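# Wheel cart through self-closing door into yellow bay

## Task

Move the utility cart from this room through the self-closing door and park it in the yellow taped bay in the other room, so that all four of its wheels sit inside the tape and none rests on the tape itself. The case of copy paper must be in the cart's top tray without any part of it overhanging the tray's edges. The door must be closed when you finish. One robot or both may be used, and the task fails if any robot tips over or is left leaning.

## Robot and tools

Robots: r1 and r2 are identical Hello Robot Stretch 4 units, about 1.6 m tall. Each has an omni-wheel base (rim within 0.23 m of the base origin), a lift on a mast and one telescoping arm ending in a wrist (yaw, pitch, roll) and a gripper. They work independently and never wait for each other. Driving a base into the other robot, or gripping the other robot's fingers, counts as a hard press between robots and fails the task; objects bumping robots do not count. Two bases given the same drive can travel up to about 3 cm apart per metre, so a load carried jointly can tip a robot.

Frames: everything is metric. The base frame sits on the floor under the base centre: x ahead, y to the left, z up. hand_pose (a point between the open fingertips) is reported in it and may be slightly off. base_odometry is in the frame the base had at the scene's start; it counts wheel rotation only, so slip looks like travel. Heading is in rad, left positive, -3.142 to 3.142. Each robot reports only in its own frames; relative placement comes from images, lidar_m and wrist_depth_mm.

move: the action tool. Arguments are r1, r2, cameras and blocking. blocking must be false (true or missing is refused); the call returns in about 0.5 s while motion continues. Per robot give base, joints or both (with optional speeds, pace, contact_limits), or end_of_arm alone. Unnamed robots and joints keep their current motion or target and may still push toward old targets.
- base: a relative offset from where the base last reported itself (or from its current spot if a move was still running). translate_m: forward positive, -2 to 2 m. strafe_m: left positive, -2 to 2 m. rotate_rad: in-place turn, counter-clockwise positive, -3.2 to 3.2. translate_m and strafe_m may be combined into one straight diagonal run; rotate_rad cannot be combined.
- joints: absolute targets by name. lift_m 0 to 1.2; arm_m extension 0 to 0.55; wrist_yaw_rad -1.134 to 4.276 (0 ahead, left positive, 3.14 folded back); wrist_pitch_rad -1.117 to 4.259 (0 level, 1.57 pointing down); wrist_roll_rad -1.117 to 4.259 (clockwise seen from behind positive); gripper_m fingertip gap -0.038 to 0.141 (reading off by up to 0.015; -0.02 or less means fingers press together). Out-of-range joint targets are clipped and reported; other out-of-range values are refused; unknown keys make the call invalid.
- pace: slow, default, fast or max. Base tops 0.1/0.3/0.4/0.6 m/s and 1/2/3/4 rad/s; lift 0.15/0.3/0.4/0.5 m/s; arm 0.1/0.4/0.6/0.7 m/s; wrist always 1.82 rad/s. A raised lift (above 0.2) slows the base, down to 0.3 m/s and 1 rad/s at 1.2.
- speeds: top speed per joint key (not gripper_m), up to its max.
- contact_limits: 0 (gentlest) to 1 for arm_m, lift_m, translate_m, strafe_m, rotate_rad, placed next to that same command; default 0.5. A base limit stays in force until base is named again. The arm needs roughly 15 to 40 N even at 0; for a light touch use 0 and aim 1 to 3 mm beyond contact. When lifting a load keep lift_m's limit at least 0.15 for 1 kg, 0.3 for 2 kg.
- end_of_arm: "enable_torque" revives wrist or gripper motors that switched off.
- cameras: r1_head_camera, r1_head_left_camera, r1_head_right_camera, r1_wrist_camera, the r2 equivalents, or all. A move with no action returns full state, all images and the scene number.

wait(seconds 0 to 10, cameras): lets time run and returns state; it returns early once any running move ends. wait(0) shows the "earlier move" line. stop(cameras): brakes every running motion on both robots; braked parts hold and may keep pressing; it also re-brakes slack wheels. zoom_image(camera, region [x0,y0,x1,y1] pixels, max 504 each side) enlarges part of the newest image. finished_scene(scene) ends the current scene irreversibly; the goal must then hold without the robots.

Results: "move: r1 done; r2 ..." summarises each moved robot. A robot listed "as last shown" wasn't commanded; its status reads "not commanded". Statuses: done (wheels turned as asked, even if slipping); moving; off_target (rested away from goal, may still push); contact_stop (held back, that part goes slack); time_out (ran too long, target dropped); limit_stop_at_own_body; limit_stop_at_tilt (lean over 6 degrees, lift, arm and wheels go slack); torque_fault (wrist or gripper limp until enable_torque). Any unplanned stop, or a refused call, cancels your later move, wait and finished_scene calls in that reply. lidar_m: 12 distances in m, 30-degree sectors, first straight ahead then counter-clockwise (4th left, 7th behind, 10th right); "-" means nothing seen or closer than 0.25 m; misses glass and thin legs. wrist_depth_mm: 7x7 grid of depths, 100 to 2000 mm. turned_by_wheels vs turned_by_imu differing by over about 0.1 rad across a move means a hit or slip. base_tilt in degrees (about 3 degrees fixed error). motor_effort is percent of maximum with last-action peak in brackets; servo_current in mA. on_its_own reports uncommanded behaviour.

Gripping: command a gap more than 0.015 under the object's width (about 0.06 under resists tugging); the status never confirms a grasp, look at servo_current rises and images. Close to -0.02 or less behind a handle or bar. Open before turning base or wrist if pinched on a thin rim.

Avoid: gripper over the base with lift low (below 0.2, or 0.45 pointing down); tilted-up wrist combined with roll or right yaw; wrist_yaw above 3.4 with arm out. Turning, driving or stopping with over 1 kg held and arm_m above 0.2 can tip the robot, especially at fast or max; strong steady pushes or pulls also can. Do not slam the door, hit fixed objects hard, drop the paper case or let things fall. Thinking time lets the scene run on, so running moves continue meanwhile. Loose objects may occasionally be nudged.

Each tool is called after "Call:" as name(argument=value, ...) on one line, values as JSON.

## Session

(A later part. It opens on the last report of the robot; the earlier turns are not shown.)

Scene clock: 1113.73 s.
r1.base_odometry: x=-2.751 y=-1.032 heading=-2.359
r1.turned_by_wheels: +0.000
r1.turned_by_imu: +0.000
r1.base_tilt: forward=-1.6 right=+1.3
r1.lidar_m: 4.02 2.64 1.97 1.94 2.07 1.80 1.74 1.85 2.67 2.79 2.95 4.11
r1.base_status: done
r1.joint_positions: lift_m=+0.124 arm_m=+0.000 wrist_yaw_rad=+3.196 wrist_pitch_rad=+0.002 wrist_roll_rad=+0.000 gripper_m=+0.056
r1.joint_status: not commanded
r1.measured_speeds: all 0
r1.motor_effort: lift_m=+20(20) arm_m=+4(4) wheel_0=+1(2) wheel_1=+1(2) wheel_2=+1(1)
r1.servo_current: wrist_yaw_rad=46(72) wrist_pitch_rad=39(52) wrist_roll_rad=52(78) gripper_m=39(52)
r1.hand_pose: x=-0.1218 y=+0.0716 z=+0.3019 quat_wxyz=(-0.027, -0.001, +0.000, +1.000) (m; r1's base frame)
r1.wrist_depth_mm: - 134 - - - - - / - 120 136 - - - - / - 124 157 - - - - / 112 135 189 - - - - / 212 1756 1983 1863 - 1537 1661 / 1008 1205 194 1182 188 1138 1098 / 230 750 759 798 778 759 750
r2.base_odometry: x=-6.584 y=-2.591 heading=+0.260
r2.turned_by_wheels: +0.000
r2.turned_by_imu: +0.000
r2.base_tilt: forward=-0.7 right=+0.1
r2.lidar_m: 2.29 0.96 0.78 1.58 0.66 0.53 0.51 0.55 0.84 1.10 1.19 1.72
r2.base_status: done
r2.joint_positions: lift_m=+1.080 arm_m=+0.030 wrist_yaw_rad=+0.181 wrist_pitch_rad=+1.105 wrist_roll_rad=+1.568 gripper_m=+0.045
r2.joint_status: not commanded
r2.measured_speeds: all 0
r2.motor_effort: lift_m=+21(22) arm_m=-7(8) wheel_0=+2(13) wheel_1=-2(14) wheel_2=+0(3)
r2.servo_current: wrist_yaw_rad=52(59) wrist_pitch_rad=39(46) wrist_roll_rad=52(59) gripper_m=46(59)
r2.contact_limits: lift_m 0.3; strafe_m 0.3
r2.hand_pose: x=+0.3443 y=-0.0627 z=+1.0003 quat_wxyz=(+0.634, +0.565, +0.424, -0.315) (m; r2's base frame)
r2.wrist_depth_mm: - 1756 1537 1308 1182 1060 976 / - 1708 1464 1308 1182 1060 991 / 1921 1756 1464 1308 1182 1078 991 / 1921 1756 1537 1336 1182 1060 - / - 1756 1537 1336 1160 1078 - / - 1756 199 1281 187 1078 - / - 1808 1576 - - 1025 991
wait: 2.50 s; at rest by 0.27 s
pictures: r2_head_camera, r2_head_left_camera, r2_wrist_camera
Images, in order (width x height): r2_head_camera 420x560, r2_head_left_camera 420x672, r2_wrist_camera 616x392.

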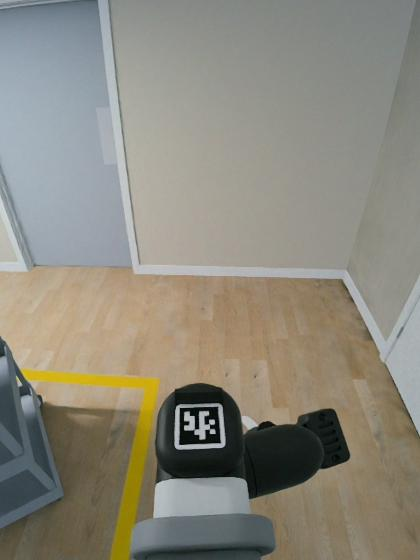

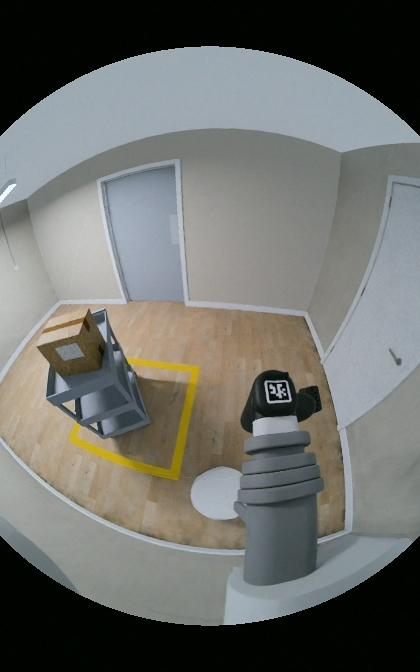

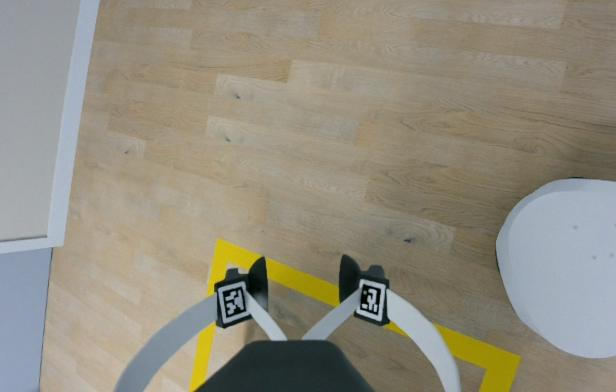

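Call:
move(blocking=false, cameras=[], r2={"base": {"rotate_rad": 0.9}, "pace": "slow"})

Call:
wait(seconds=5)

Call:
wait(seconds=1, cameras=["r2_head_camera", "r2_head_left_camera", "r2_head_right_camera", "r2_wrist_camera", "r1_head_left_camera"])

Scene clock: 1125.10 s.
move: r2 moving
r1: as last shown
r1.lidar_m: 4.01 2.63 2.01 1.92 2.04 1.80 1.76 1.86 2.69 2.80 2.93 4.11
r1.motor_effort: lift_m=+19(20) arm_m=+4(4) wheel_0=+1(1) wheel_1=+1(1) wheel_2=+1(1)
r1.servo_current: wrist_yaw_rad=52(78) wrist_pitch_rad=46(52) wrist_roll_rad=72(72) gripper_m=46(46)
r1.wrist_depth_mm: - 134 - - - - - / - 120 135 - - - - / - 124 158 - - - - / 112 135 188 - - - - / 212 1756 1863 1808 - 1576 1708 / 1008 1182 193 1160 187 1160 1118 / 229 750 750 778 778 759 750
r2.base_odometry: x=-6.584 y=-2.591 heading=+0.386
r2.turned_by_wheels: +0.125
r2.turned_by_imu: +0.122
r2.base_tilt: forward=-0.7 right=+0.1
r2.lidar_m: 2.27 0.79 0.81 1.21 0.63 0.51 0.52 0.59 0.96 1.13 1.25 2.08
r2.base_status: rotate_rad moving
r2.joint_positions: lift_m=+1.080 arm_m=+0.030 wrist_yaw_rad=+0.181 wrist_pitch_rad=+1.105 wrist_roll_rad=+1.568 gripper_m=+0.045
r2.joint_status: not commanded
r2.measured_speeds: translate_m=+0.001 strafe_m=+0.000 rotate_rad=+0.489 lift_m=+0.000 arm_m=+0.000 wrist_yaw_rad=+0.000 wrist_pitch_rad=+0.000 wrist_roll_rad=+0.000
r2.motor_effort: lift_m=+21(21) arm_m=-7(7) wheel_0=-7(9) wheel_1=-8(8) wheel_2=-11(11)
r2.servo_current: wrist_yaw_rad=52(59) wrist_pitch_rad=39(39) wrist_roll_rad=39(52) gripper_m=46(59)
r2.contact_limits: lift_m 0.3
r2.hand_pose: x=+0.3443 y=-0.0627 z=+1.0003 quat_wxyz=(+0.634, +0.565, +0.424, -0.315) (m; r2's base frame)
r2.wrist_depth_mm: - 1756 1537 1308 1205 1060 976 / - 1708 1499 1308 1182 1078 976 / 1921 1756 1537 1336 1182 1060 991 / - 1756 1537 1336 1182 1098 - / - 1756 1537 1336 1160 1078 - / - 1808 199 1281 190 1078 - / - 1863 1537 - - 1060 1008
pictures: none
No camera images: "cameras" was empty.

Scene clock: 1126.80 s.
earlier move: r2 done
r1.base_odometry: x=-2.751 y=-1.032 heading=-2.359
r1.turned_by_wheels: +0.000
r1.turned_by_imu: +0.000
r1.base_tilt: forward=-1.6 right=+1.3
r1.lidar_m: 4.01 2.64 1.98 1.94 2.05 1.82 1.74 1.87 2.70 2.79 2.94 4.08
r1.base_status: not commanded
r1.joint_positions: lift_m=+0.124 arm_m=+0.000 wrist_yaw_rad=+3.196 wrist_pitch_rad=+0.002 wrist_roll_rad=+0.000 gripper_m=+0.056
r1.joint_status: not commanded
r1.measured_speeds: all 0
r1.motor_effort: lift_m=+19(20) arm_m=+4(4) wheel_0=+1(1) wheel_1=+1(2) wheel_2=+1(1)
r1.servo_current: wrist_yaw_rad=52(78) wrist_pitch_rad=39(52) wrist_roll_rad=46(72) gripper_m=39(52)
r1.hand_pose: x=-0.1218 y=+0.0716 z=+0.3019 quat_wxyz=(-0.027, -0.001, +0.000, +1.000) (m; r1's base frame)
r1.wrist_depth_mm: - 134 - - - - - / - 120 135 - - - - / - 124 158 - - - - / 112 136 189 - - - - / 212 1708 1921 1808 - 1618 1708 / 1008 1205 193 1182 187 1118 1098 / 230 759 750 809 788 750 750
r2.base_odometry: x=-6.584 y=-2.591 heading=+1.160
r2.turned_by_wheels: +0.774
r2.turned_by_imu: +0.753
r2.base_tilt: forward=-0.7 right=+0.1
r2.lidar_m: 0.78 0.91 0.82 0.58 0.50 0.52 0.71 1.11 1.15 1.51 2.28 2.35
r2.base_status: done
r2.joint_positions: lift_m=+1.080 arm_m=+0.030 wrist_yaw_rad=+0.181 wrist_pitch_rad=+1.105 wrist_roll_rad=+1.568 gripper_m=+0.045
r2.joint_status: not commanded
r2.measured_speeds: all 0
r2.motor_effort: lift_m=+21(21) arm_m=-8(8) wheel_0=-4(10) wheel_1=-3(9) wheel_2=-5(11)
r2.servo_current: wrist_yaw_rad=46(59) wrist_pitch_rad=39(46) wrist_roll_rad=39(59) gripper_m=52(59)
r2.contact_limits: lift_m 0.3
r2.hand_pose: x=+0.3443 y=-0.0627 z=+1.0003 quat_wxyz=(+0.634, +0.565, +0.424, -0.315) (m; r2's base frame)
r2.wrist_depth_mm: - 1708 1499 1336 1160 1060 976 / - 1708 1464 1308 1182 1060 991 / 683 - 1464 1281 1160 1078 976 / 634 - - 1281 1205 1078 - / 691 - 891 1308 1205 1098 - / - 1060 195 212 190 1078 - / - 1708 1576 - - 1060 991
wait: 1.70 of 5 s (r2 has come to rest)
pictures: none

Scene clock: 1127.80 s.
r1.base_odometry: x=-2.751 y=-1.032 heading=-2.359
r1.turned_by_wheels: +0.000
r1.turned_by_imu: +0.000
r1.base_tilt: forward=-1.6 right=+1.3
r1.lidar_m: 4.01 2.61 2.02 1.94 2.07 1.81 1.74 1.87 2.68 2.78 2.97 4.11
r1.base_status: not commanded
r1.joint_positions: lift_m=+0.124 arm_m=+0.000 wrist_yaw_rad=+3.196 wrist_pitch_rad=+0.002 wrist_roll_rad=+0.000 gripper_m=+0.056
r1.joint_status: not commanded
r1.measured_speeds: all 0
r1.motor_effort: lift_m=+19(20) arm_m=+4(4) wheel_0=+0(1) wheel_1=+1(2) wheel_2=+1(1)
r1.servo_current: wrist_yaw_rad=59(78) wrist_pitch_rad=39(52) wrist_roll_rad=52(72) gripper_m=46(52)
r1.hand_pose: x=-0.1218 y=+0.0716 z=+0.3019 quat_wxyz=(-0.027, -0.001, +0.000, +1.000) (m; r1's base frame)
r1.wrist_depth_mm: - 134 - - - - - / - 120 135 - - - - / - 124 158 - - - - / 112 135 189 - - - - / 213 1708 1921 1863 - 1618 1661 / 1025 1205 193 1182 187 1138 1098 / 230 768 759 788 778 750 759
r2.base_odometry: x=-6.584 y=-2.591 heading=+1.160
r2.turned_by_wheels: +0.000
r2.turned_by_imu: +0.000
r2.base_tilt: forward=-0.7 right=+0.1
r2.lidar_m: 0.79 0.91 0.82 0.55 0.48 0.53 0.69 1.12 1.18 1.49 2.30 2.32
r2.base_status: done
r2.joint_positions: lift_m=+1.080 arm_m=+0.030 wrist_yaw_rad=+0.181 wrist_pitch_rad=+1.105 wrist_roll_rad=+1.568 gripper_m=+0.045
r2.joint_status: not commanded
r2.measured_speeds: all 0
r2.motor_effort: lift_m=+21(21) arm_m=-7(8) wheel_0=-3(10) wheel_1=-3(9) wheel_2=-5(11)
r2.servo_current: wrist_yaw_rad=46(59) wrist_pitch_rad=39(46) wrist_roll_rad=52(59) gripper_m=52(59)
r2.contact_limits: lift_m 0.3
r2.hand_pose: x=+0.3443 y=-0.0627 z=+1.0003 quat_wxyz=(+0.634, +0.565, +0.424, -0.315) (m; r2's base frame)
r2.wrist_depth_mm: - 1708 1537 1366 1205 1060 991 / - 1708 1499 1308 1182 1060 991 / 691 - 1397 1336 1160 1078 976 / 627 - - 1281 1205 1060 - / 683 - 904 1281 1182 1078 - / - 1042 194 212 190 1060 - / - 1708 1576 - - 1060 1008
wait: 1.00 s; at rest by 0.27 s
pictures: r1_head_left_camera, r2_head_camera, r2_head_left_camera, r2_head_right_camera, r2_wrist_camera
Images, in order (width x height): r1_head_left_camera 420x672, r2_head_camera 420x560, r2_head_left_camera 420x672, r2_head_right_camera 420x672, r2_wrist_camera 616x392.

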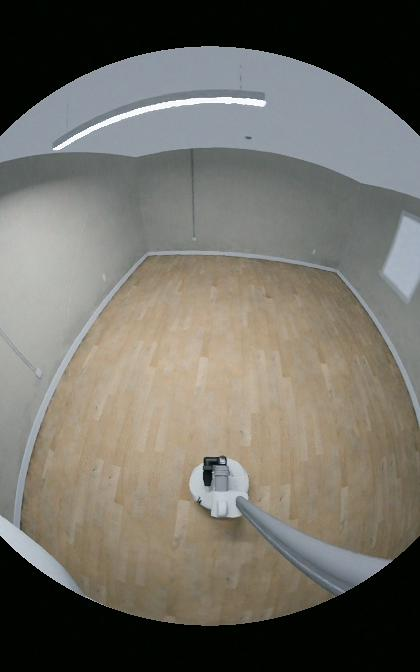

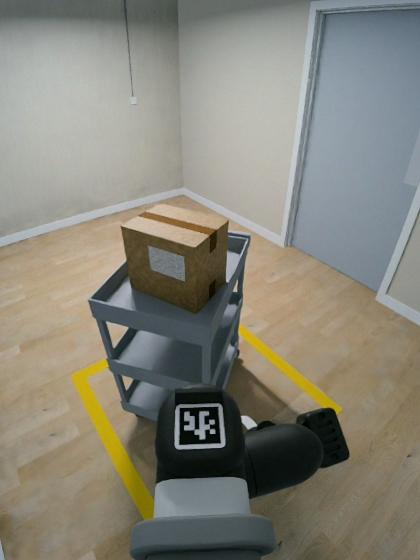

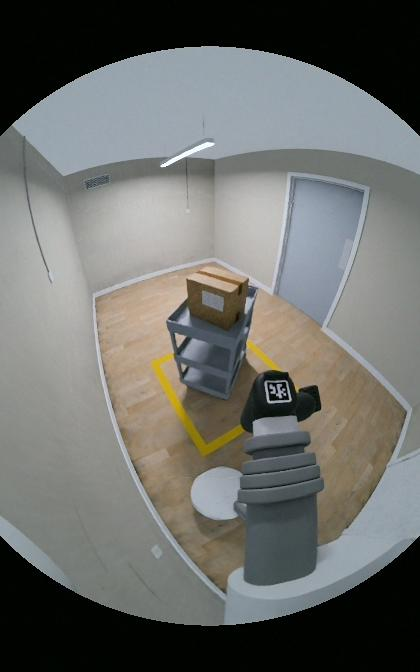

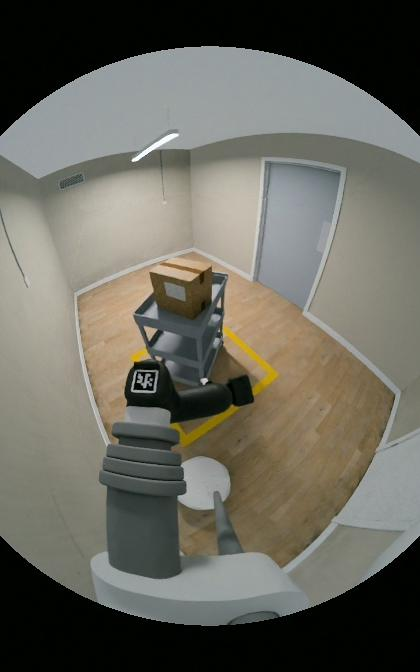

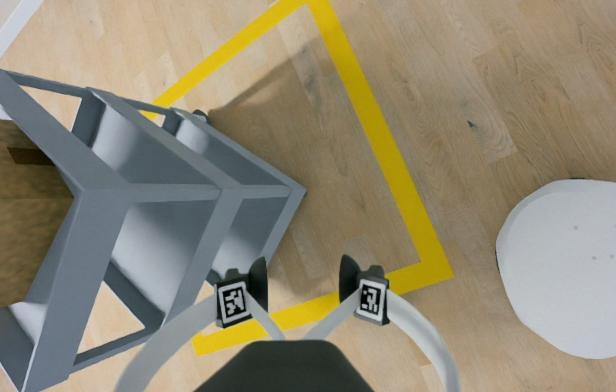

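Call:
move(blocking=false, cameras=["all"])

Scene clock: 1139.93 s.
r1.base_odometry: x=-2.751 y=-1.032 heading=-2.359
r1.turned_by_wheels: +0.000
r1.turned_by_imu: +0.000
r1.base_tilt: forward=-1.6 right=+1.2
r1.lidar_m: 4.02 2.66 1.99 1.93 2.07 1.82 1.75 1.88 2.72 2.78 2.95 4.14
r1.base_status: not commanded
r1.joint_positions: lift_m=+0.124 arm_m=+0.000 wrist_yaw_rad=+3.196 wrist_pitch_rad=+0.002 wrist_roll_rad=+0.000 gripper_m=+0.056
r1.joint_status: not commanded
r1.measured_speeds: all 0
r1.motor_effort: lift_m=+20(20) arm_m=+4(4) wheel_0=+1(1) wheel_1=+1(2) wheel_2=+1(1)
r1.servo_current: wrist_yaw_rad=46(78) wrist_pitch_rad=39(52) wrist_roll_rad=33(72) gripper_m=39(52)
r1.hand_pose: x=-0.1218 y=+0.0716 z=+0.3019 quat_wxyz=(-0.027, -0.001, +0.000, +1.000) (m; r1's base frame)
r1.wrist_depth_mm: - 134 - - - - - / - 121 136 - - - - / - 124 158 - - - - / 112 135 188 - - - - / 212 1708 1983 1863 - 1618 1708 / 1008 1182 193 1205 187 1138 1098 / 230 759 750 798 778 759 750
r2.base_odometry: x=-6.584 y=-2.591 heading=+1.160
r2.turned_by_wheels: +0.000
r2.turned_by_imu: +0.000
r2.base_tilt: forward=-0.7 right=+0.0
r2.lidar_m: 0.76 0.92 0.82 0.57 0.49 0.52 0.71 1.12 1.17 1.47 2.27 2.34
r2.base_status: done
r2.joint_positions: lift_m=+1.080 arm_m=+0.030 wrist_yaw_rad=+0.181 wrist_pitch_rad=+1.105 wrist_roll_rad=+1.568 gripper_m=+0.045
r2.joint_status: not commanded
r2.measured_speeds: all 0
r2.motor_effort: lift_m=+21(21) arm_m=-7(8) wheel_0=-4(10) wheel_1=-3(9) wheel_2=-5(11)
r2.servo_current: wrist_yaw_rad=65(59) wrist_pitch_rad=46(46) wrist_roll_rad=52(59) gripper_m=52(59)
r2.contact_limits: lift_m 0.3
r2.hand_pose: x=+0.3443 y=-0.0627 z=+1.0003 quat_wxyz=(+0.634, +0.565, +0.424, -0.315) (m; r2's base frame)
r2.wrist_depth_mm: - 1756 1499 1336 1205 1060 960 / - 1708 1464 1336 1160 1060 976 / 683 - 1430 1336 1182 1078 991 / 634 - - 1255 1205 1078 - / 683 - 891 1308 1182 1078 - / - 1060 194 212 190 1078 - / - 1708 1576 - - 1042 991
pictures: r1_head_camera, r1_head_left_camera, r1_head_right_camera, r1_wrist_camera, r2_head_camera, r2_head_left_camera, r2_head_right_camera, r2_wrist_camera
Images, in order (width x height): r1_head_camera 420x560, r1_head_left_camera 420x672, r1_head_right_camera 420x672, r1_wrist_camera 616x392, r2_head_camera 420x560, r2_head_left_camera 420x672, r2_head_right_camera 420x672, r2_wrist_camera 616x392.

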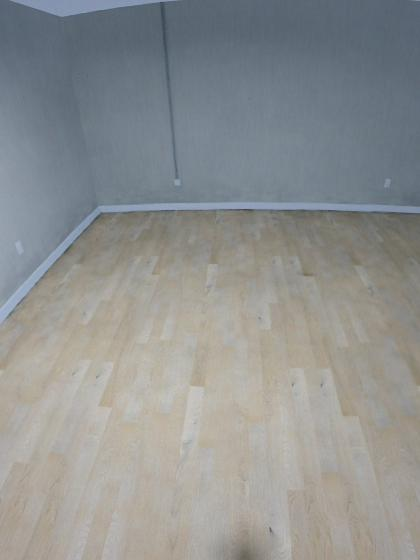

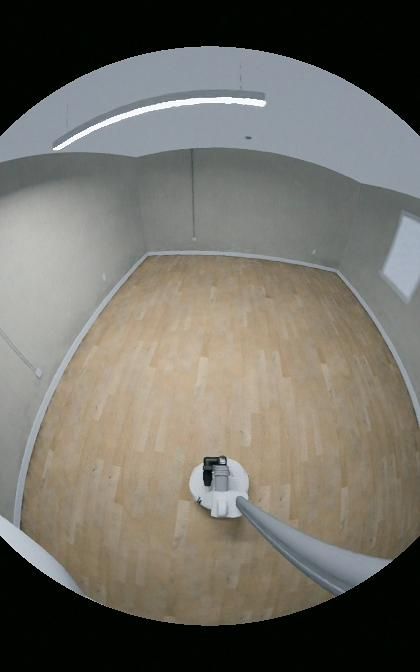

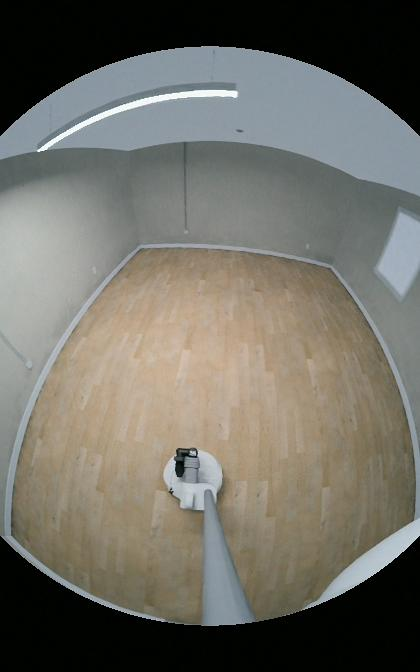

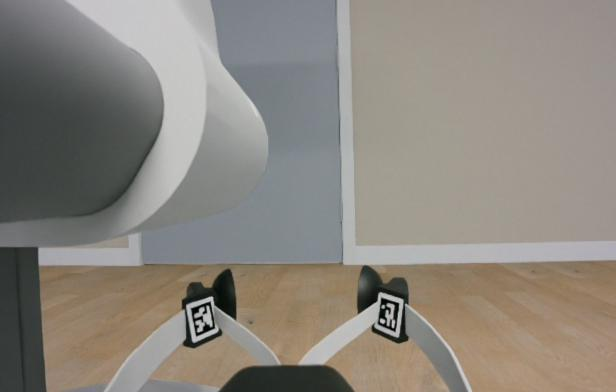

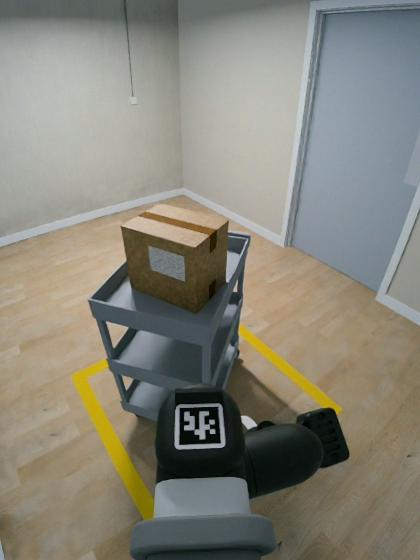

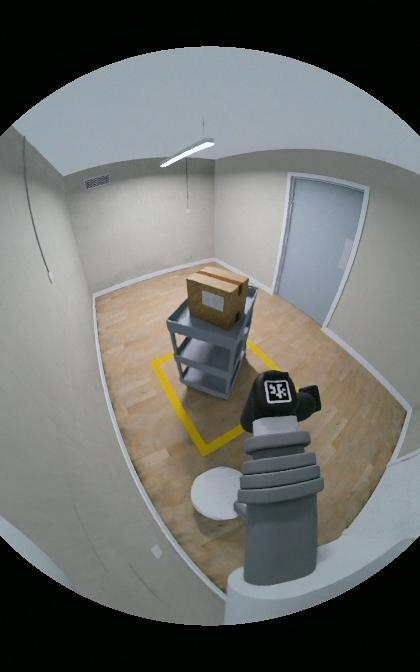

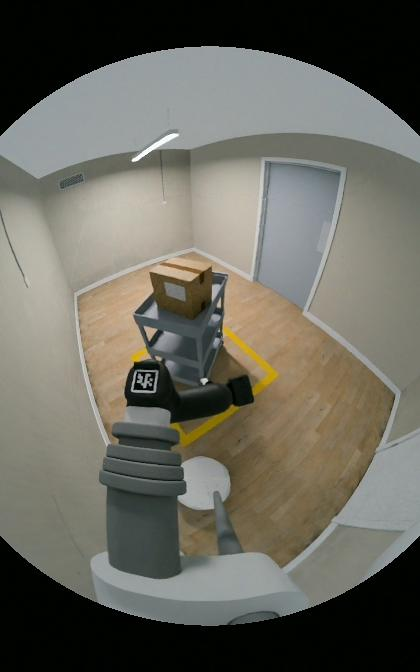

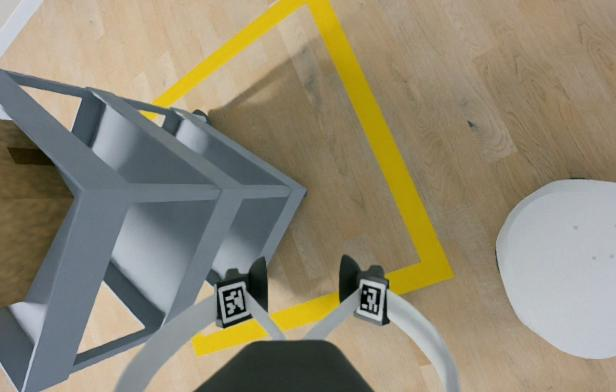

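Call:
zoom_image(camera="r2_head_left_camera", region=[140, 270, 320, 470])

Call:
zoom_image(camera="r2_head_camera", region=[60, 300, 350, 540])

Call:
zoom_image(camera="r2_head_right_camera", region=[110, 250, 300, 460])

Call:
zoom_image(camera="r2_wrist_camera", region=[0, 0, 320, 392])

Scaled by 2.520 from the camera's 420x672 image, which has a finer 600x960 frame.

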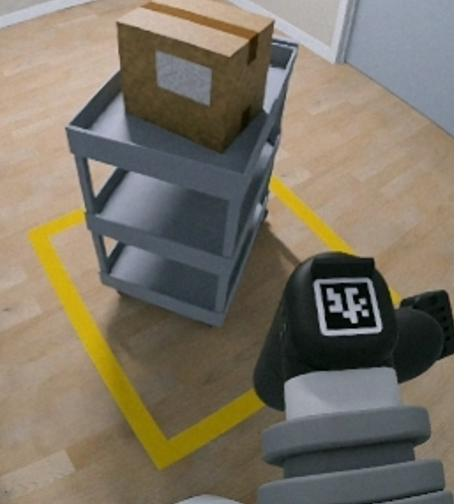

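Scaled by 1.738 from the camera's 420x560 image, which has a finer 1200x1600 frame.

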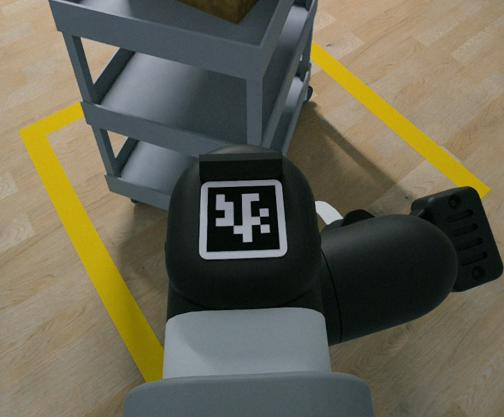

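Scaled by 2.400 from the camera's 420x672 image, which has a finer 600x960 frame.

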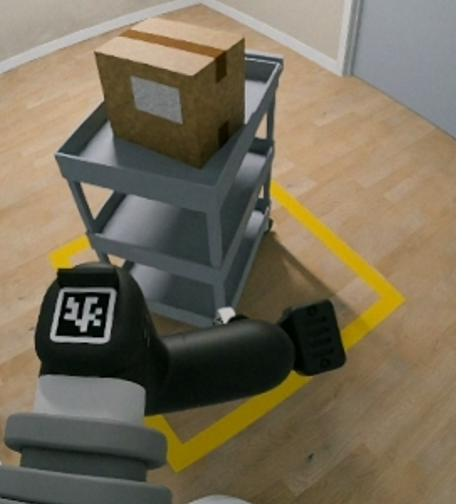

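Scaled by 1.286.

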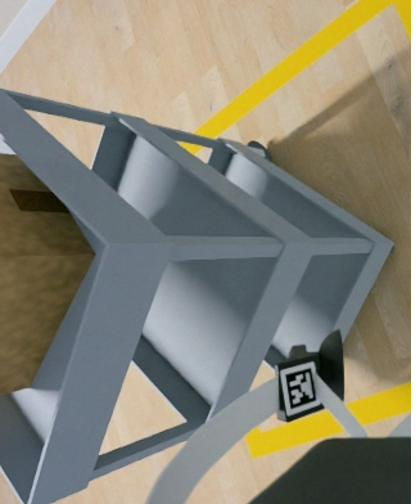

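Call:
move(blocking=false, r2={"base": {"translate_m": 0.92, "strafe_m": -1.41}, "contact_limits": {"translate_m": 0.2, "strafe_m": 0.2}})

Call:
wait(seconds=8, cameras=["r2_head_camera", "r2_head_left_camera", "r2_head_right_camera"])

r2: "contact_limits": translate_m and strafe_m are given together and make one move, which takes one limit: state it under one of them only
Scene clock: 1173.77 s.
r1.base_odometry: x=-2.751 y=-1.032 heading=-2.359
r1.turned_by_wheels: +0.000
r1.turned_by_imu: +0.000
r1.base_tilt: forward=-1.5 right=+1.3
r1.lidar_m: 3.99 2.62 1.98 1.92 2.06 1.81 1.74 1.86 2.69 2.79 2.94 4.11
r1.base_status: not commanded
r1.joint_positions: lift_m=+0.124 arm_m=+0.000 wrist_yaw_rad=+3.196 wrist_pitch_rad=+0.002 wrist_roll_rad=+0.000 gripper_m=+0.056
r1.joint_status: not commanded
r1.measured_speeds: all 0
r1.motor_effort: lift_m=+19(20) arm_m=+4(4) wheel_0=+0(1) wheel_1=+1(2) wheel_2=+1(1)
r1.servo_current: wrist_yaw_rad=46(78) wrist_pitch_rad=46(52) wrist_roll_rad=46(72) gripper_m=46(52)
r1.hand_pose: x=-0.1218 y=+0.0716 z=+0.3019 quat_wxyz=(-0.027, -0.001, +0.000, +1.000) (m; r1's base frame)
r1.wrist_depth_mm: - 134 - - - - - / - 120 135 - - - - / - 124 158 - - - - / 112 135 189 - - - - / 212 1708 1983 1863 - 1576 1661 / 1008 1255 194 1205 187 1160 1098 / 229 750 750 798 778 759 759
r2.base_odometry: x=-6.584 y=-2.591 heading=+1.160
r2.turned_by_wheels: +0.000
r2.turned_by_imu: +0.000
r2.base_tilt: forward=-0.7 right=+0.0
r2.lidar_m: 0.77 0.91 0.83 0.56 0.50 0.53 0.72 1.12 1.15 1.48 2.27 2.33
r2.base_status: done
r2.joint_positions: lift_m=+1.080 arm_m=+0.030 wrist_yaw_rad=+0.181 wrist_pitch_rad=+1.105 wrist_roll_rad=+1.568 gripper_m=+0.045
r2.joint_status: not commanded
r2.measured_speeds: all 0
r2.motor_effort: lift_m=+21(21) arm_m=-7(8) wheel_0=-4(10) wheel_1=-3(9) wheel_2=-5(11)
r2.servo_current: wrist_yaw_rad=52(59) wrist_pitch_rad=46(46) wrist_roll_rad=46(59) gripper_m=52(59)
r2.contact_limits: lift_m 0.3
r2.hand_pose: x=+0.3443 y=-0.0627 z=+1.0003 quat_wxyz=(+0.634, +0.565, +0.424, -0.315) (m; r2's base frame)
r2.wrist_depth_mm: - 1756 1464 1336 1160 1060 976 / - 1708 1499 1308 1160 1060 976 / 683 - 1464 1336 1160 1078 991 / 640 - - 1281 1205 1078 - / 699 - 878 1308 1205 1098 - / - 1060 195 211 190 1078 - / - 1708 1618 - - 1042 991
pictures: none

not run: a call was refused earlier in this reply.

Call:
move(blocking=false, r2={"base": {"translate_m": 0.92, "strafe_m": -1.41}, "contact_limits": {"translate_m": 0.2}})

Call:
wait(seconds=8, cameras=["r2_head_camera", "r2_head_left_camera", "r2_head_right_camera"])

Scene clock: 1178.13 s.
move: r2 moving
r1.base_odometry: x=-2.751 y=-1.032 heading=-2.359
r1.turned_by_wheels: +0.000
r1.turned_by_imu: +0.000
r1.base_tilt: forward=-1.6 right=+1.2
r1.lidar_m: 4.00 2.65 1.98 1.93 2.05 1.79 1.75 1.88 2.70 2.78 2.93 4.12
r1.base_status: not commanded
r1.joint_positions: lift_m=+0.124 arm_m=+0.000 wrist_yaw_rad=+3.196 wrist_pitch_rad=+0.002 wrist_roll_rad=+0.000 gripper_m=+0.056
r1.joint_status: not commanded
r1.measured_speeds: all 0
r1.motor_effort: lift_m=+19(20) arm_m=+4(4) wheel_0=+1(1) wheel_1=+1(2) wheel_2=+1(1)
r1.servo_current: wrist_yaw_rad=26(72) wrist_pitch_rad=39(52) wrist_roll_rad=46(65) gripper_m=39(46)
r1.hand_pose: x=-0.1218 y=+0.0716 z=+0.3019 quat_wxyz=(-0.027, -0.001, +0.000, +1.000) (m; r1's base frame)
r1.wrist_depth_mm: - 134 - - - - - / - 120 135 - - - - / - 124 158 - - - - / 112 135 189 - - - - / 212 1661 1983 1808 - 1618 1661 / 1008 1205 195 1182 187 1138 1098 / 230 750 759 798 768 759 759
r2.base_odometry: x=-6.553 y=-2.586 heading=+1.159
r2.turned_by_wheels: -0.001
r2.turned_by_imu: +0.000
r2.base_tilt: forward=-0.7 right=+0.1
r2.lidar_m: 0.74 0.88 0.88 0.57 0.55 0.56 0.75 1.12 1.17 1.47 2.24 2.32
r2.base_status: translate_m moving; strafe_m moving
r2.joint_positions: lift_m=+1.080 arm_m=+0.030 wrist_yaw_rad=+0.181 wrist_pitch_rad=+1.105 wrist_roll_rad=+1.568 gripper_m=+0.045
r2.joint_status: not commanded
r2.measured_speeds: translate_m=+0.064 strafe_m=-0.102 rotate_rad=-0.007 lift_m=+0.000 arm_m=+0.000 wrist_yaw_rad=+0.000 wrist_pitch_rad=+0.000 wrist_roll_rad=+0.000
r2.motor_effort: lift_m=+21(21) arm_m=-8(8) wheel_0=+8(12) wheel_1=-6(10) wheel_2=-10(12)
r2.servo_current: wrist_yaw_rad=39(59) wrist_pitch_rad=39(46) wrist_roll_rad=39(52) gripper_m=52(52)
r2.contact_limits: lift_m 0.3; translate_m 0.2
r2.hand_pose: x=+0.3443 y=-0.0627 z=+1.0003 quat_wxyz=(+0.634, +0.565, +0.424, -0.315) (m; r2's base frame)
r2.wrist_depth_mm: - 1756 1499 1336 1182 1078 976 / - 1756 1499 1336 1182 1078 991 / 699 1118 1464 1336 1182 1060 976 / 640 - - 1281 1205 1078 - / 676 - 866 1308 1182 1098 - / 723 1025 193 1255 190 1098 - / - 1708 1576 - - 1042 1008
pictures: none

Scene clock: 1184.73 s.
earlier move: r2 done
r1.base_odometry: x=-2.751 y=-1.032 heading=-2.359
r1.turned_by_wheels: +0.000
r1.turned_by_imu: +0.000
r1.base_tilt: forward=-1.6 right=+1.3
r1.lidar_m: 4.01 2.60 1.99 1.94 2.06 1.79 1.75 1.88 2.71 2.79 2.94 4.11
r1.base_status: not commanded
r1.joint_positions: lift_m=+0.124 arm_m=+0.000 wrist_yaw_rad=+3.196 wrist_pitch_rad=+0.002 wrist_roll_rad=+0.000 gripper_m=+0.056
r1.joint_status: not commanded
r1.measured_speeds: all 0
r1.motor_effort: lift_m=+19(20) arm_m=+4(4) wheel_0=+1(2) wheel_1=+1(2) wheel_2=+1(1)
r1.servo_current: wrist_yaw_rad=52(72) wrist_pitch_rad=46(59) wrist_roll_rad=39(78) gripper_m=39(52)
r1.hand_pose: x=-0.1218 y=+0.0716 z=+0.3019 quat_wxyz=(-0.027, -0.001, +0.000, +1.000) (m; r1's base frame)
r1.wrist_depth_mm: - 134 - - - - - / - 120 136 - - - - / - 124 158 - - - - / 112 135 189 - - - - / 212 1756 1921 1808 - 1576 1708 / 1008 1205 194 1182 187 1118 1098 / 230 750 750 788 788 759 750
r2.base_odometry: x=-4.924 y=-2.312 heading=+1.159
r2.turned_by_wheels: +0.000
r2.turned_by_imu: +0.003
r2.base_tilt: forward=-0.7 right=+0.1
r2.lidar_m: 0.83 1.89 1.21 1.23 2.19 1.70 1.15 1.09 0.97 0.66 0.59 0.63
r2.base_status: done
r2.joint_positions: lift_m=+1.080 arm_m=+0.030 wrist_yaw_rad=+0.181 wrist_pitch_rad=+1.105 wrist_roll_rad=+1.568 gripper_m=+0.045
r2.joint_status: not commanded
r2.measured_speeds: all 0
r2.motor_effort: lift_m=+21(21) arm_m=-7(8) wheel_0=+3(12) wheel_1=-4(10) wheel_2=-6(12)
r2.servo_current: wrist_yaw_rad=52(65) wrist_pitch_rad=33(46) wrist_roll_rad=52(65) gripper_m=52(59)
r2.contact_limits: lift_m 0.3; translate_m 0.2
r2.hand_pose: x=+0.3443 y=-0.0627 z=+1.0003 quat_wxyz=(+0.634, +0.565, +0.424, -0.315) (m; r2's base frame)
r2.wrist_depth_mm: - - - - - - 960 / - - - - - 1078 976 / - - - 1308 1182 1098 976 / - - 1499 1308 1182 1060 - / - 1808 1499 1336 1160 1078 - / - 1708 199 1281 190 1078 - / - 1808 1537 - - 1042 1008
wait: 6.60 of 8 s (r2 has come to rest)
pictures: r2_head_camera, r2_head_left_camera, r2_head_right_camera
Images, in order (width x height): r2_head_camera 420x560, r2_head_left_camera 420x672, r2_head_right_camera 420x672.

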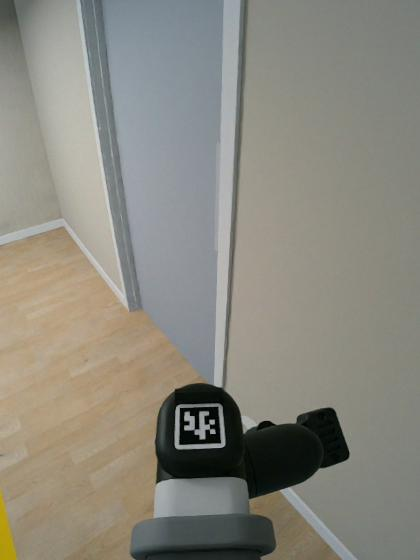

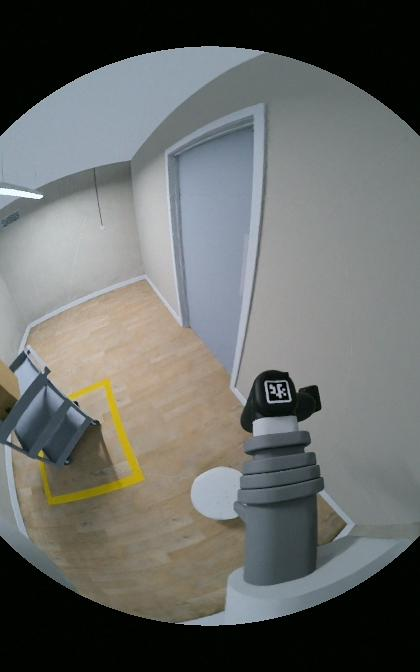

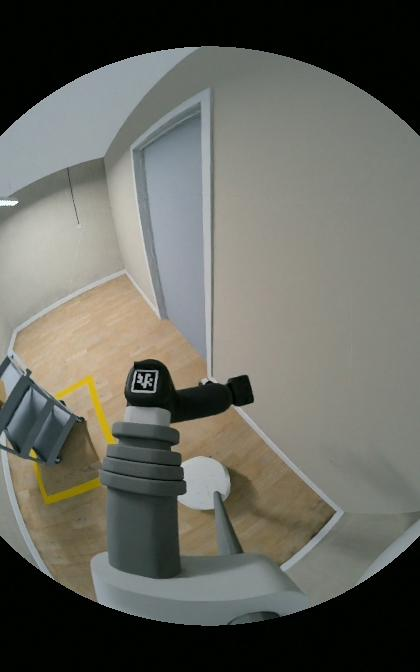

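Call:
zoom_image(camera="r2_head_left_camera", region=[0, 330, 170, 520])

Call:
zoom_image(camera="r2_head_right_camera", region=[0, 330, 140, 520])

Scaled by 2.653 from the camera's 420x672 image, which has a finer 600x960 frame.

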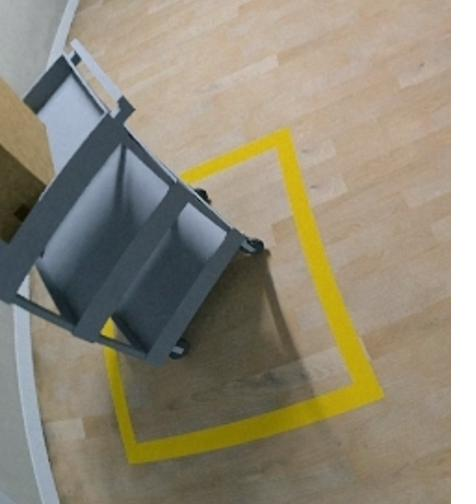

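Scaled by 2.653 from the camera's 420x672 image, which has a finer 600x960 frame.

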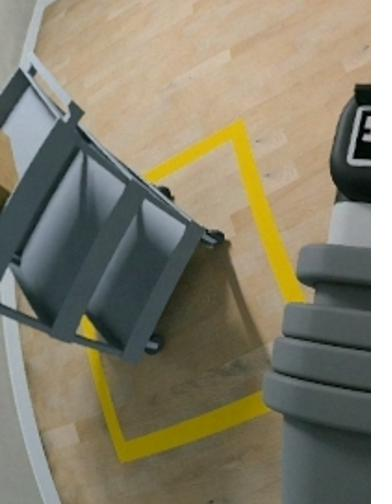

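Call:
move(blocking=false, r2={"base": {"translate_m": 0.92, "strafe_m": 0.78}, "contact_limits": {"translate_m": 0.2}})

Call:
wait(seconds=8, cameras=["r2_head_left_camera"])

Call:
move(blocking=false, r2={"base": {"rotate_rad": 1.95}, "contact_limits": {"rotate_rad": 0.2}})

Call:
wait(seconds=6, cameras=["r2_head_camera", "r2_head_left_camera", "r2_head_right_camera", "r2_wrist_camera"])

Scene clock: 1205.07 s.
move: r2 moving
r1: as last shown
r1.lidar_m: 4.01 2.67 2.01 1.94 2.04 1.79 1.74 1.88 2.67 2.78 2.93 4.12
r1.motor_effort: lift_m=+19(20) arm_m=+4(4) wheel_0=+1(1) wheel_1=+2(2) wheel_2=+1(1)
r1.servo_current: wrist_yaw_rad=72(72) wrist_pitch_rad=46(46) wrist_roll_rad=26(59) gripper_m=39(46)
r1.wrist_depth_mm: - 134 - - - - - / - 120 136 - - - - / - 124 157 - - - - / 112 135 188 - - - - / 211 1808 1921 1808 - 1576 1661 / 1008 1229 193 1205 187 1138 1098 / 230 741 768 788 778 768 750
r2.base_odometry: x=-4.933 y=-2.280 heading=+1.159
r2.turned_by_wheels: +0.000
r2.turned_by_imu: +0.000
r2.base_tilt: forward=-0.7 right=+0.1
r2.lidar_m: 0.83 1.89 1.18 1.20 2.17 1.79 1.16 1.12 1.00 0.65 0.60 0.62
r2.base_status: translate_m moving; strafe_m moving
r2.joint_positions: lift_m=+1.080 arm_m=+0.030 wrist_yaw_rad=+0.181 wrist_pitch_rad=+1.105 wrist_roll_rad=+1.568 gripper_m=+0.045
r2.joint_status: not commanded
r2.measured_speeds: translate_m=+0.099 strafe_m=+0.083 rotate_rad=+0.002 lift_m=+0.000 arm_m=+0.000 wrist_yaw_rad=+0.000 wrist_pitch_rad=+0.000 wrist_roll_rad=+0.000
r2.motor_effort: lift_m=+21(21) arm_m=-7(7) wheel_0=-6(9) wheel_1=+12(12) wheel_2=-10(12)
r2.servo_current: wrist_yaw_rad=46(59) wrist_pitch_rad=46(46) wrist_roll_rad=39(59) gripper_m=46(59)
r2.contact_limits: lift_m 0.3; translate_m 0.2
r2.hand_pose: x=+0.3443 y=-0.0627 z=+1.0003 quat_wxyz=(+0.634, +0.565, +0.424, -0.315) (m; r2's base frame)
r2.wrist_depth_mm: - - - - - - 976 / - - - - - 1060 991 / - - - 1281 1160 1078 991 / - - 1464 1336 1182 1118 - / - 1708 1499 1366 1182 1078 - / - 1708 198 1281 190 1098 - / - 1808 1537 - - 1042 991
pictures: none

Scene clock: 1210.00 s.
earlier move: r2 done
r1.base_odometry: x=-2.751 y=-1.032 heading=-2.359
r1.turned_by_wheels: +0.000
r1.turned_by_imu: +0.000
r1.base_tilt: forward=-1.6 right=+1.3
r1.lidar_m: 4.01 2.65 1.99 1.93 2.05 1.78 1.74 1.89 2.67 2.78 2.93 4.11
r1.base_status: not commanded
r1.joint_positions: lift_m=+0.124 arm_m=+0.000 wrist_yaw_rad=+3.196 wrist_pitch_rad=+0.002 wrist_roll_rad=+0.000 gripper_m=+0.056
r1.joint_status: not commanded
r1.measured_speeds: all 0
r1.motor_effort: lift_m=+19(20) arm_m=+4(4) wheel_0=+1(1) wheel_1=+1(2) wheel_2=+1(1)
r1.servo_current: wrist_yaw_rad=52(72) wrist_pitch_rad=46(52) wrist_roll_rad=33(72) gripper_m=39(52)
r1.hand_pose: x=-0.1218 y=+0.0716 z=+0.3019 quat_wxyz=(-0.027, -0.001, +0.000, +1.000) (m; r1's base frame)
r1.wrist_depth_mm: - 134 - - - - - / - 120 135 - - - - / - 124 157 - - - - / 112 135 188 - - - - / 212 1756 1921 1808 - 1618 1708 / 1008 1229 193 1182 187 1138 1098 / 230 750 750 788 778 750 768
r2.base_odometry: x=-5.270 y=-1.157 heading=+1.158
r2.turned_by_wheels: +0.000
r2.turned_by_imu: +0.003
r2.base_tilt: forward=-0.7 right=+0.1
r2.lidar_m: 0.98 2.30 2.53 2.19 0.58 0.56 2.40 2.27 1.16 0.85 0.78 0.84
r2.base_status: done
r2.joint_positions: lift_m=+1.080 arm_m=+0.030 wrist_yaw_rad=+0.181 wrist_pitch_rad=+1.105 wrist_roll_rad=+1.568 gripper_m=+0.045
r2.joint_status: not commanded
r2.measured_speeds: all 0
r2.motor_effort: lift_m=+21(21) arm_m=-7(8) wheel_0=-3(9) wheel_1=+1(13) wheel_2=-4(12)
r2.servo_current: wrist_yaw_rad=39(59) wrist_pitch_rad=39(46) wrist_roll_rad=59(59) gripper_m=46(59)
r2.contact_limits: lift_m 0.3; translate_m 0.2
r2.hand_pose: x=+0.3443 y=-0.0627 z=+1.0003 quat_wxyz=(+0.634, +0.565, +0.424, -0.315) (m; r2's base frame)
r2.wrist_depth_mm: - - - - 1160 1060 976 / - - 991 1308 1160 1078 976 / - - - 1336 1182 1078 991 / - - 1499 1336 1182 1060 - / - 1808 1537 1308 1182 1078 - / - 1708 199 1308 190 1078 - / 1983 1756 1537 - - 1025 1008
wait: 4.93 of 8 s (r2 has come to rest)
pictures: r2_head_left_camera
Images, in order (width x height): r2_head_left_camera 420x672.

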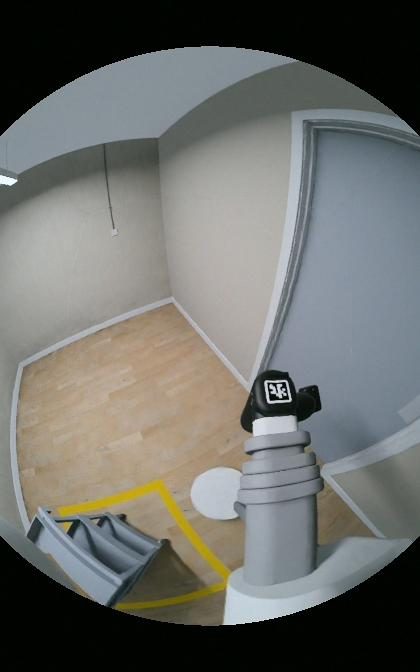

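Scene clock: 1210.50 s.
move: r2 moving
r1: as last shown
r1.lidar_m: 4.02 2.65 2.00 1.93 2.05 1.80 1.74 1.85 2.68 2.79 2.94 4.10
r1.servo_current: wrist_yaw_rad=52(65) wrist_pitch_rad=46(52) wrist_roll_rad=52(65) gripper_m=39(46)
r1.wrist_depth_mm: - 134 - - - - - / - 120 135 - - - - / - 124 158 - - - - / 112 135 189 - - - - / 212 1708 1983 1808 - 1576 1708 / 1025 1205 194 1205 187 1138 1078 / 229 759 750 798 788 759 759
r2.base_odometry: x=-5.270 y=-1.157 heading=+1.330
r2.turned_by_wheels: +0.172
r2.turned_by_imu: +0.167
r2.base_tilt: forward=-0.7 right=+0.1
r2.lidar_m: 1.20 2.43 2.65 0.75 0.55 0.76 2.31 2.13 0.99 0.82 0.81 0.87
r2.base_status: rotate_rad moving
r2.joint_positions: lift_m=+1.080 arm_m=+0.030 wrist_yaw_rad=+0.181 wrist_pitch_rad=+1.105 wrist_roll_rad=+1.568 gripper_m=+0.045
r2.joint_status: not commanded
r2.measured_speeds: translate_m=+0.001 strafe_m=+0.000 rotate_rad=+0.667 lift_m=+0.000 arm_m=+0.000 wrist_yaw_rad=+0.000 wrist_pitch_rad=+0.000 wrist_roll_rad=+0.000
r2.motor_effort: lift_m=+21(21) arm_m=-7(7) wheel_0=-9(9) wheel_1=-8(8) wheel_2=-10(10)
r2.servo_current: wrist_yaw_rad=33(59) wrist_pitch_rad=46(46) wrist_roll_rad=39(59) gripper_m=59(59)
r2.contact_limits: lift_m 0.3; rotate_rad 0.2
r2.hand_pose: x=+0.3443 y=-0.0627 z=+1.0003 quat_wxyz=(+0.634, +0.565, +0.424, -0.315) (m; r2's base frame)
r2.wrist_depth_mm: - - 854 - 1160 1060 976 / - - - 1281 1160 1060 991 / - - 1464 1308 1182 1078 991 / - 1756 1499 1308 1182 1060 - / - 1756 1537 1336 1138 1098 - / - 1808 199 1281 190 1078 - / 1983 1808 1618 - - 1042 991
pictures: none

Scene clock: 1212.73 s.
earlier move: r2 done
r1.base_odometry: x=-2.751 y=-1.032 heading=-2.359
r1.turned_by_wheels: +0.000
r1.turned_by_imu: +0.000
r1.base_tilt: forward=-1.6 right=+1.3
r1.lidar_m: 4.02 2.64 2.00 1.93 2.06 1.81 1.74 1.88 2.68 2.80 2.95 4.10
r1.base_status: not commanded
r1.joint_positions: lift_m=+0.124 arm_m=+0.000 wrist_yaw_rad=+3.196 wrist_pitch_rad=+0.002 wrist_roll_rad=+0.000 gripper_m=+0.056
r1.joint_status: not commanded
r1.measured_speeds: all 0
r1.motor_effort: lift_m=+20(20) arm_m=+4(4) wheel_0=+1(2) wheel_1=+1(2) wheel_2=+1(1)
r1.servo_current: wrist_yaw_rad=59(65) wrist_pitch_rad=39(52) wrist_roll_rad=52(65) gripper_m=46(46)
r1.hand_pose: x=-0.1218 y=+0.0716 z=+0.3019 quat_wxyz=(-0.027, -0.001, +0.000, +1.000) (m; r1's base frame)
r1.wrist_depth_mm: - 134 - - - - - / - 120 135 - - - - / - 124 158 - - - - / 112 136 188 - - - - / 212 1756 1983 1863 - 1576 1661 / 1008 1205 194 1205 187 1138 1118 / 229 759 750 798 778 759 768
r2.base_odometry: x=-5.270 y=-1.157 heading=+3.107
r2.turned_by_wheels: +1.777
r2.turned_by_imu: +1.730
r2.base_tilt: forward=-0.7 right=+0.1
r2.lidar_m: 0.63 0.55 2.42 2.28 1.43 0.87 0.82 0.80 0.93 1.58 2.44 2.36
r2.base_status: done
r2.joint_positions: lift_m=+1.080 arm_m=+0.030 wrist_yaw_rad=+0.181 wrist_pitch_rad=+1.105 wrist_roll_rad=+1.568 gripper_m=+0.045
r2.joint_status: not commanded
r2.measured_speeds: all 0
r2.motor_effort: lift_m=+20(21) arm_m=-7(8) wheel_0=-3(12) wheel_1=-4(9) wheel_2=-6(12)
r2.servo_current: wrist_yaw_rad=46(65) wrist_pitch_rad=33(46) wrist_roll_rad=39(59) gripper_m=46(59)
r2.contact_limits: lift_m 0.3; rotate_rad 0.2
r2.hand_pose: x=+0.3443 y=-0.0627 z=+1.0003 quat_wxyz=(+0.634, +0.565, +0.424, -0.315) (m; r2's base frame)
r2.wrist_depth_mm: - 1661 1499 1308 1182 1060 976 / 1808 1756 1499 1336 1182 1078 960 / 1808 1756 1537 1366 1182 1060 991 / - 1708 1464 1336 1182 1078 - / 603 960 891 1281 1160 1060 - / - 521 191 177 187 1098 - / 627 488 - - - 1042 1008
wait: 2.23 of 6 s (r2 has come to rest)
pictures: r2_head_camera, r2_head_left_camera, r2_head_right_camera, r2_wrist_camera
Images, in order (width x height): r2_head_camera 420x560, r2_head_left_camera 420x672, r2_head_right_camera 420x672, r2_wrist_camera 616x392.

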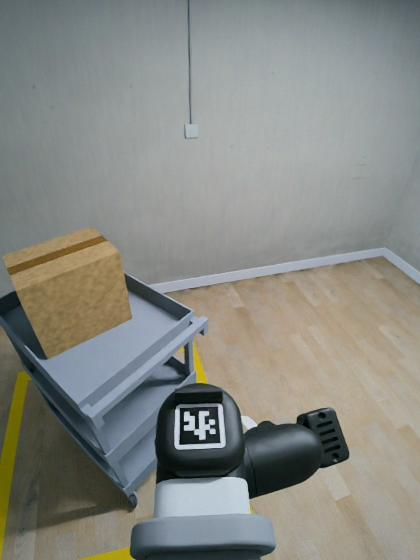

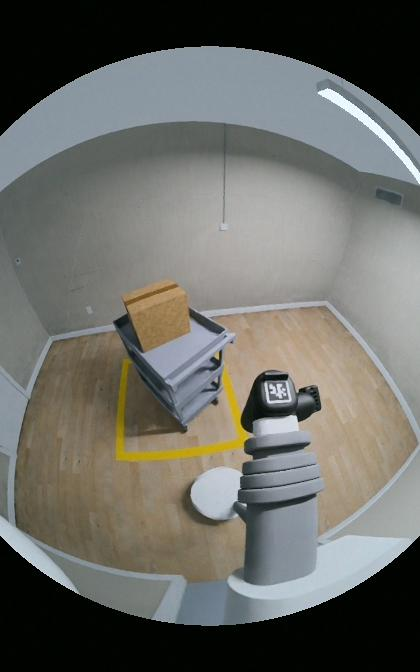

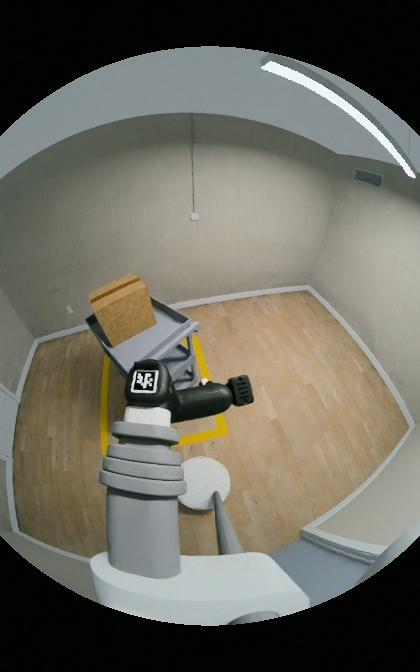

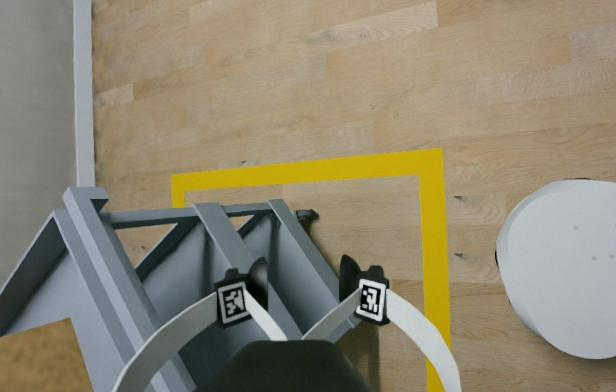

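Call:
zoom_image(camera="r2_wrist_camera", region=[150, 130, 460, 330])

Call:
zoom_image(camera="r2_head_left_camera", region=[90, 270, 260, 470])

Call:
zoom_image(camera="r2_head_right_camera", region=[70, 260, 240, 460])

Scaled by 1.626.

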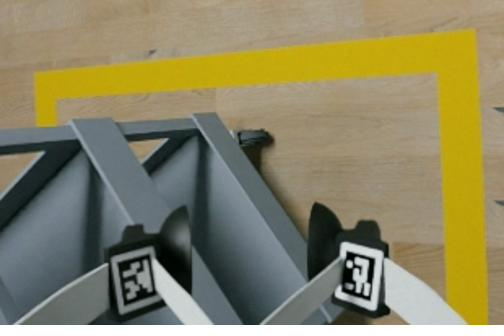

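Scaled by 2.520 from the camera's 420x672 image, which has a finer 600x960 frame.

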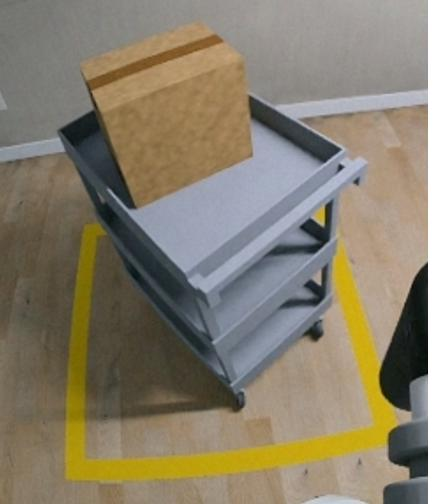

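Scaled by 2.520 from the camera's 420x672 image, which has a finer 600x960 frame.

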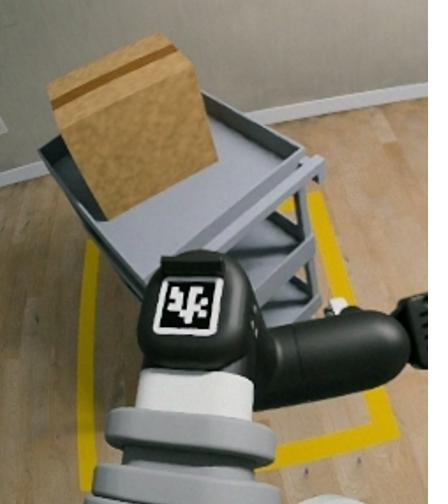

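Call:
zoom_image(camera="r2_head_camera", region=[0, 210, 230, 440])

Scaled by 2.191 from the camera's 420x560 image, which has a finer 1200x1600 frame.

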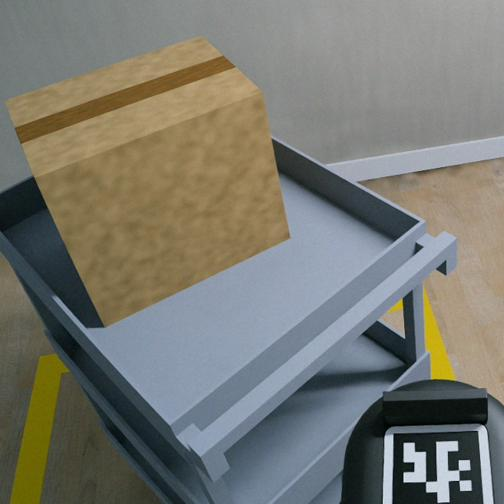

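Call:
finished_scene(scene=2)

The scene is finished: the task was done.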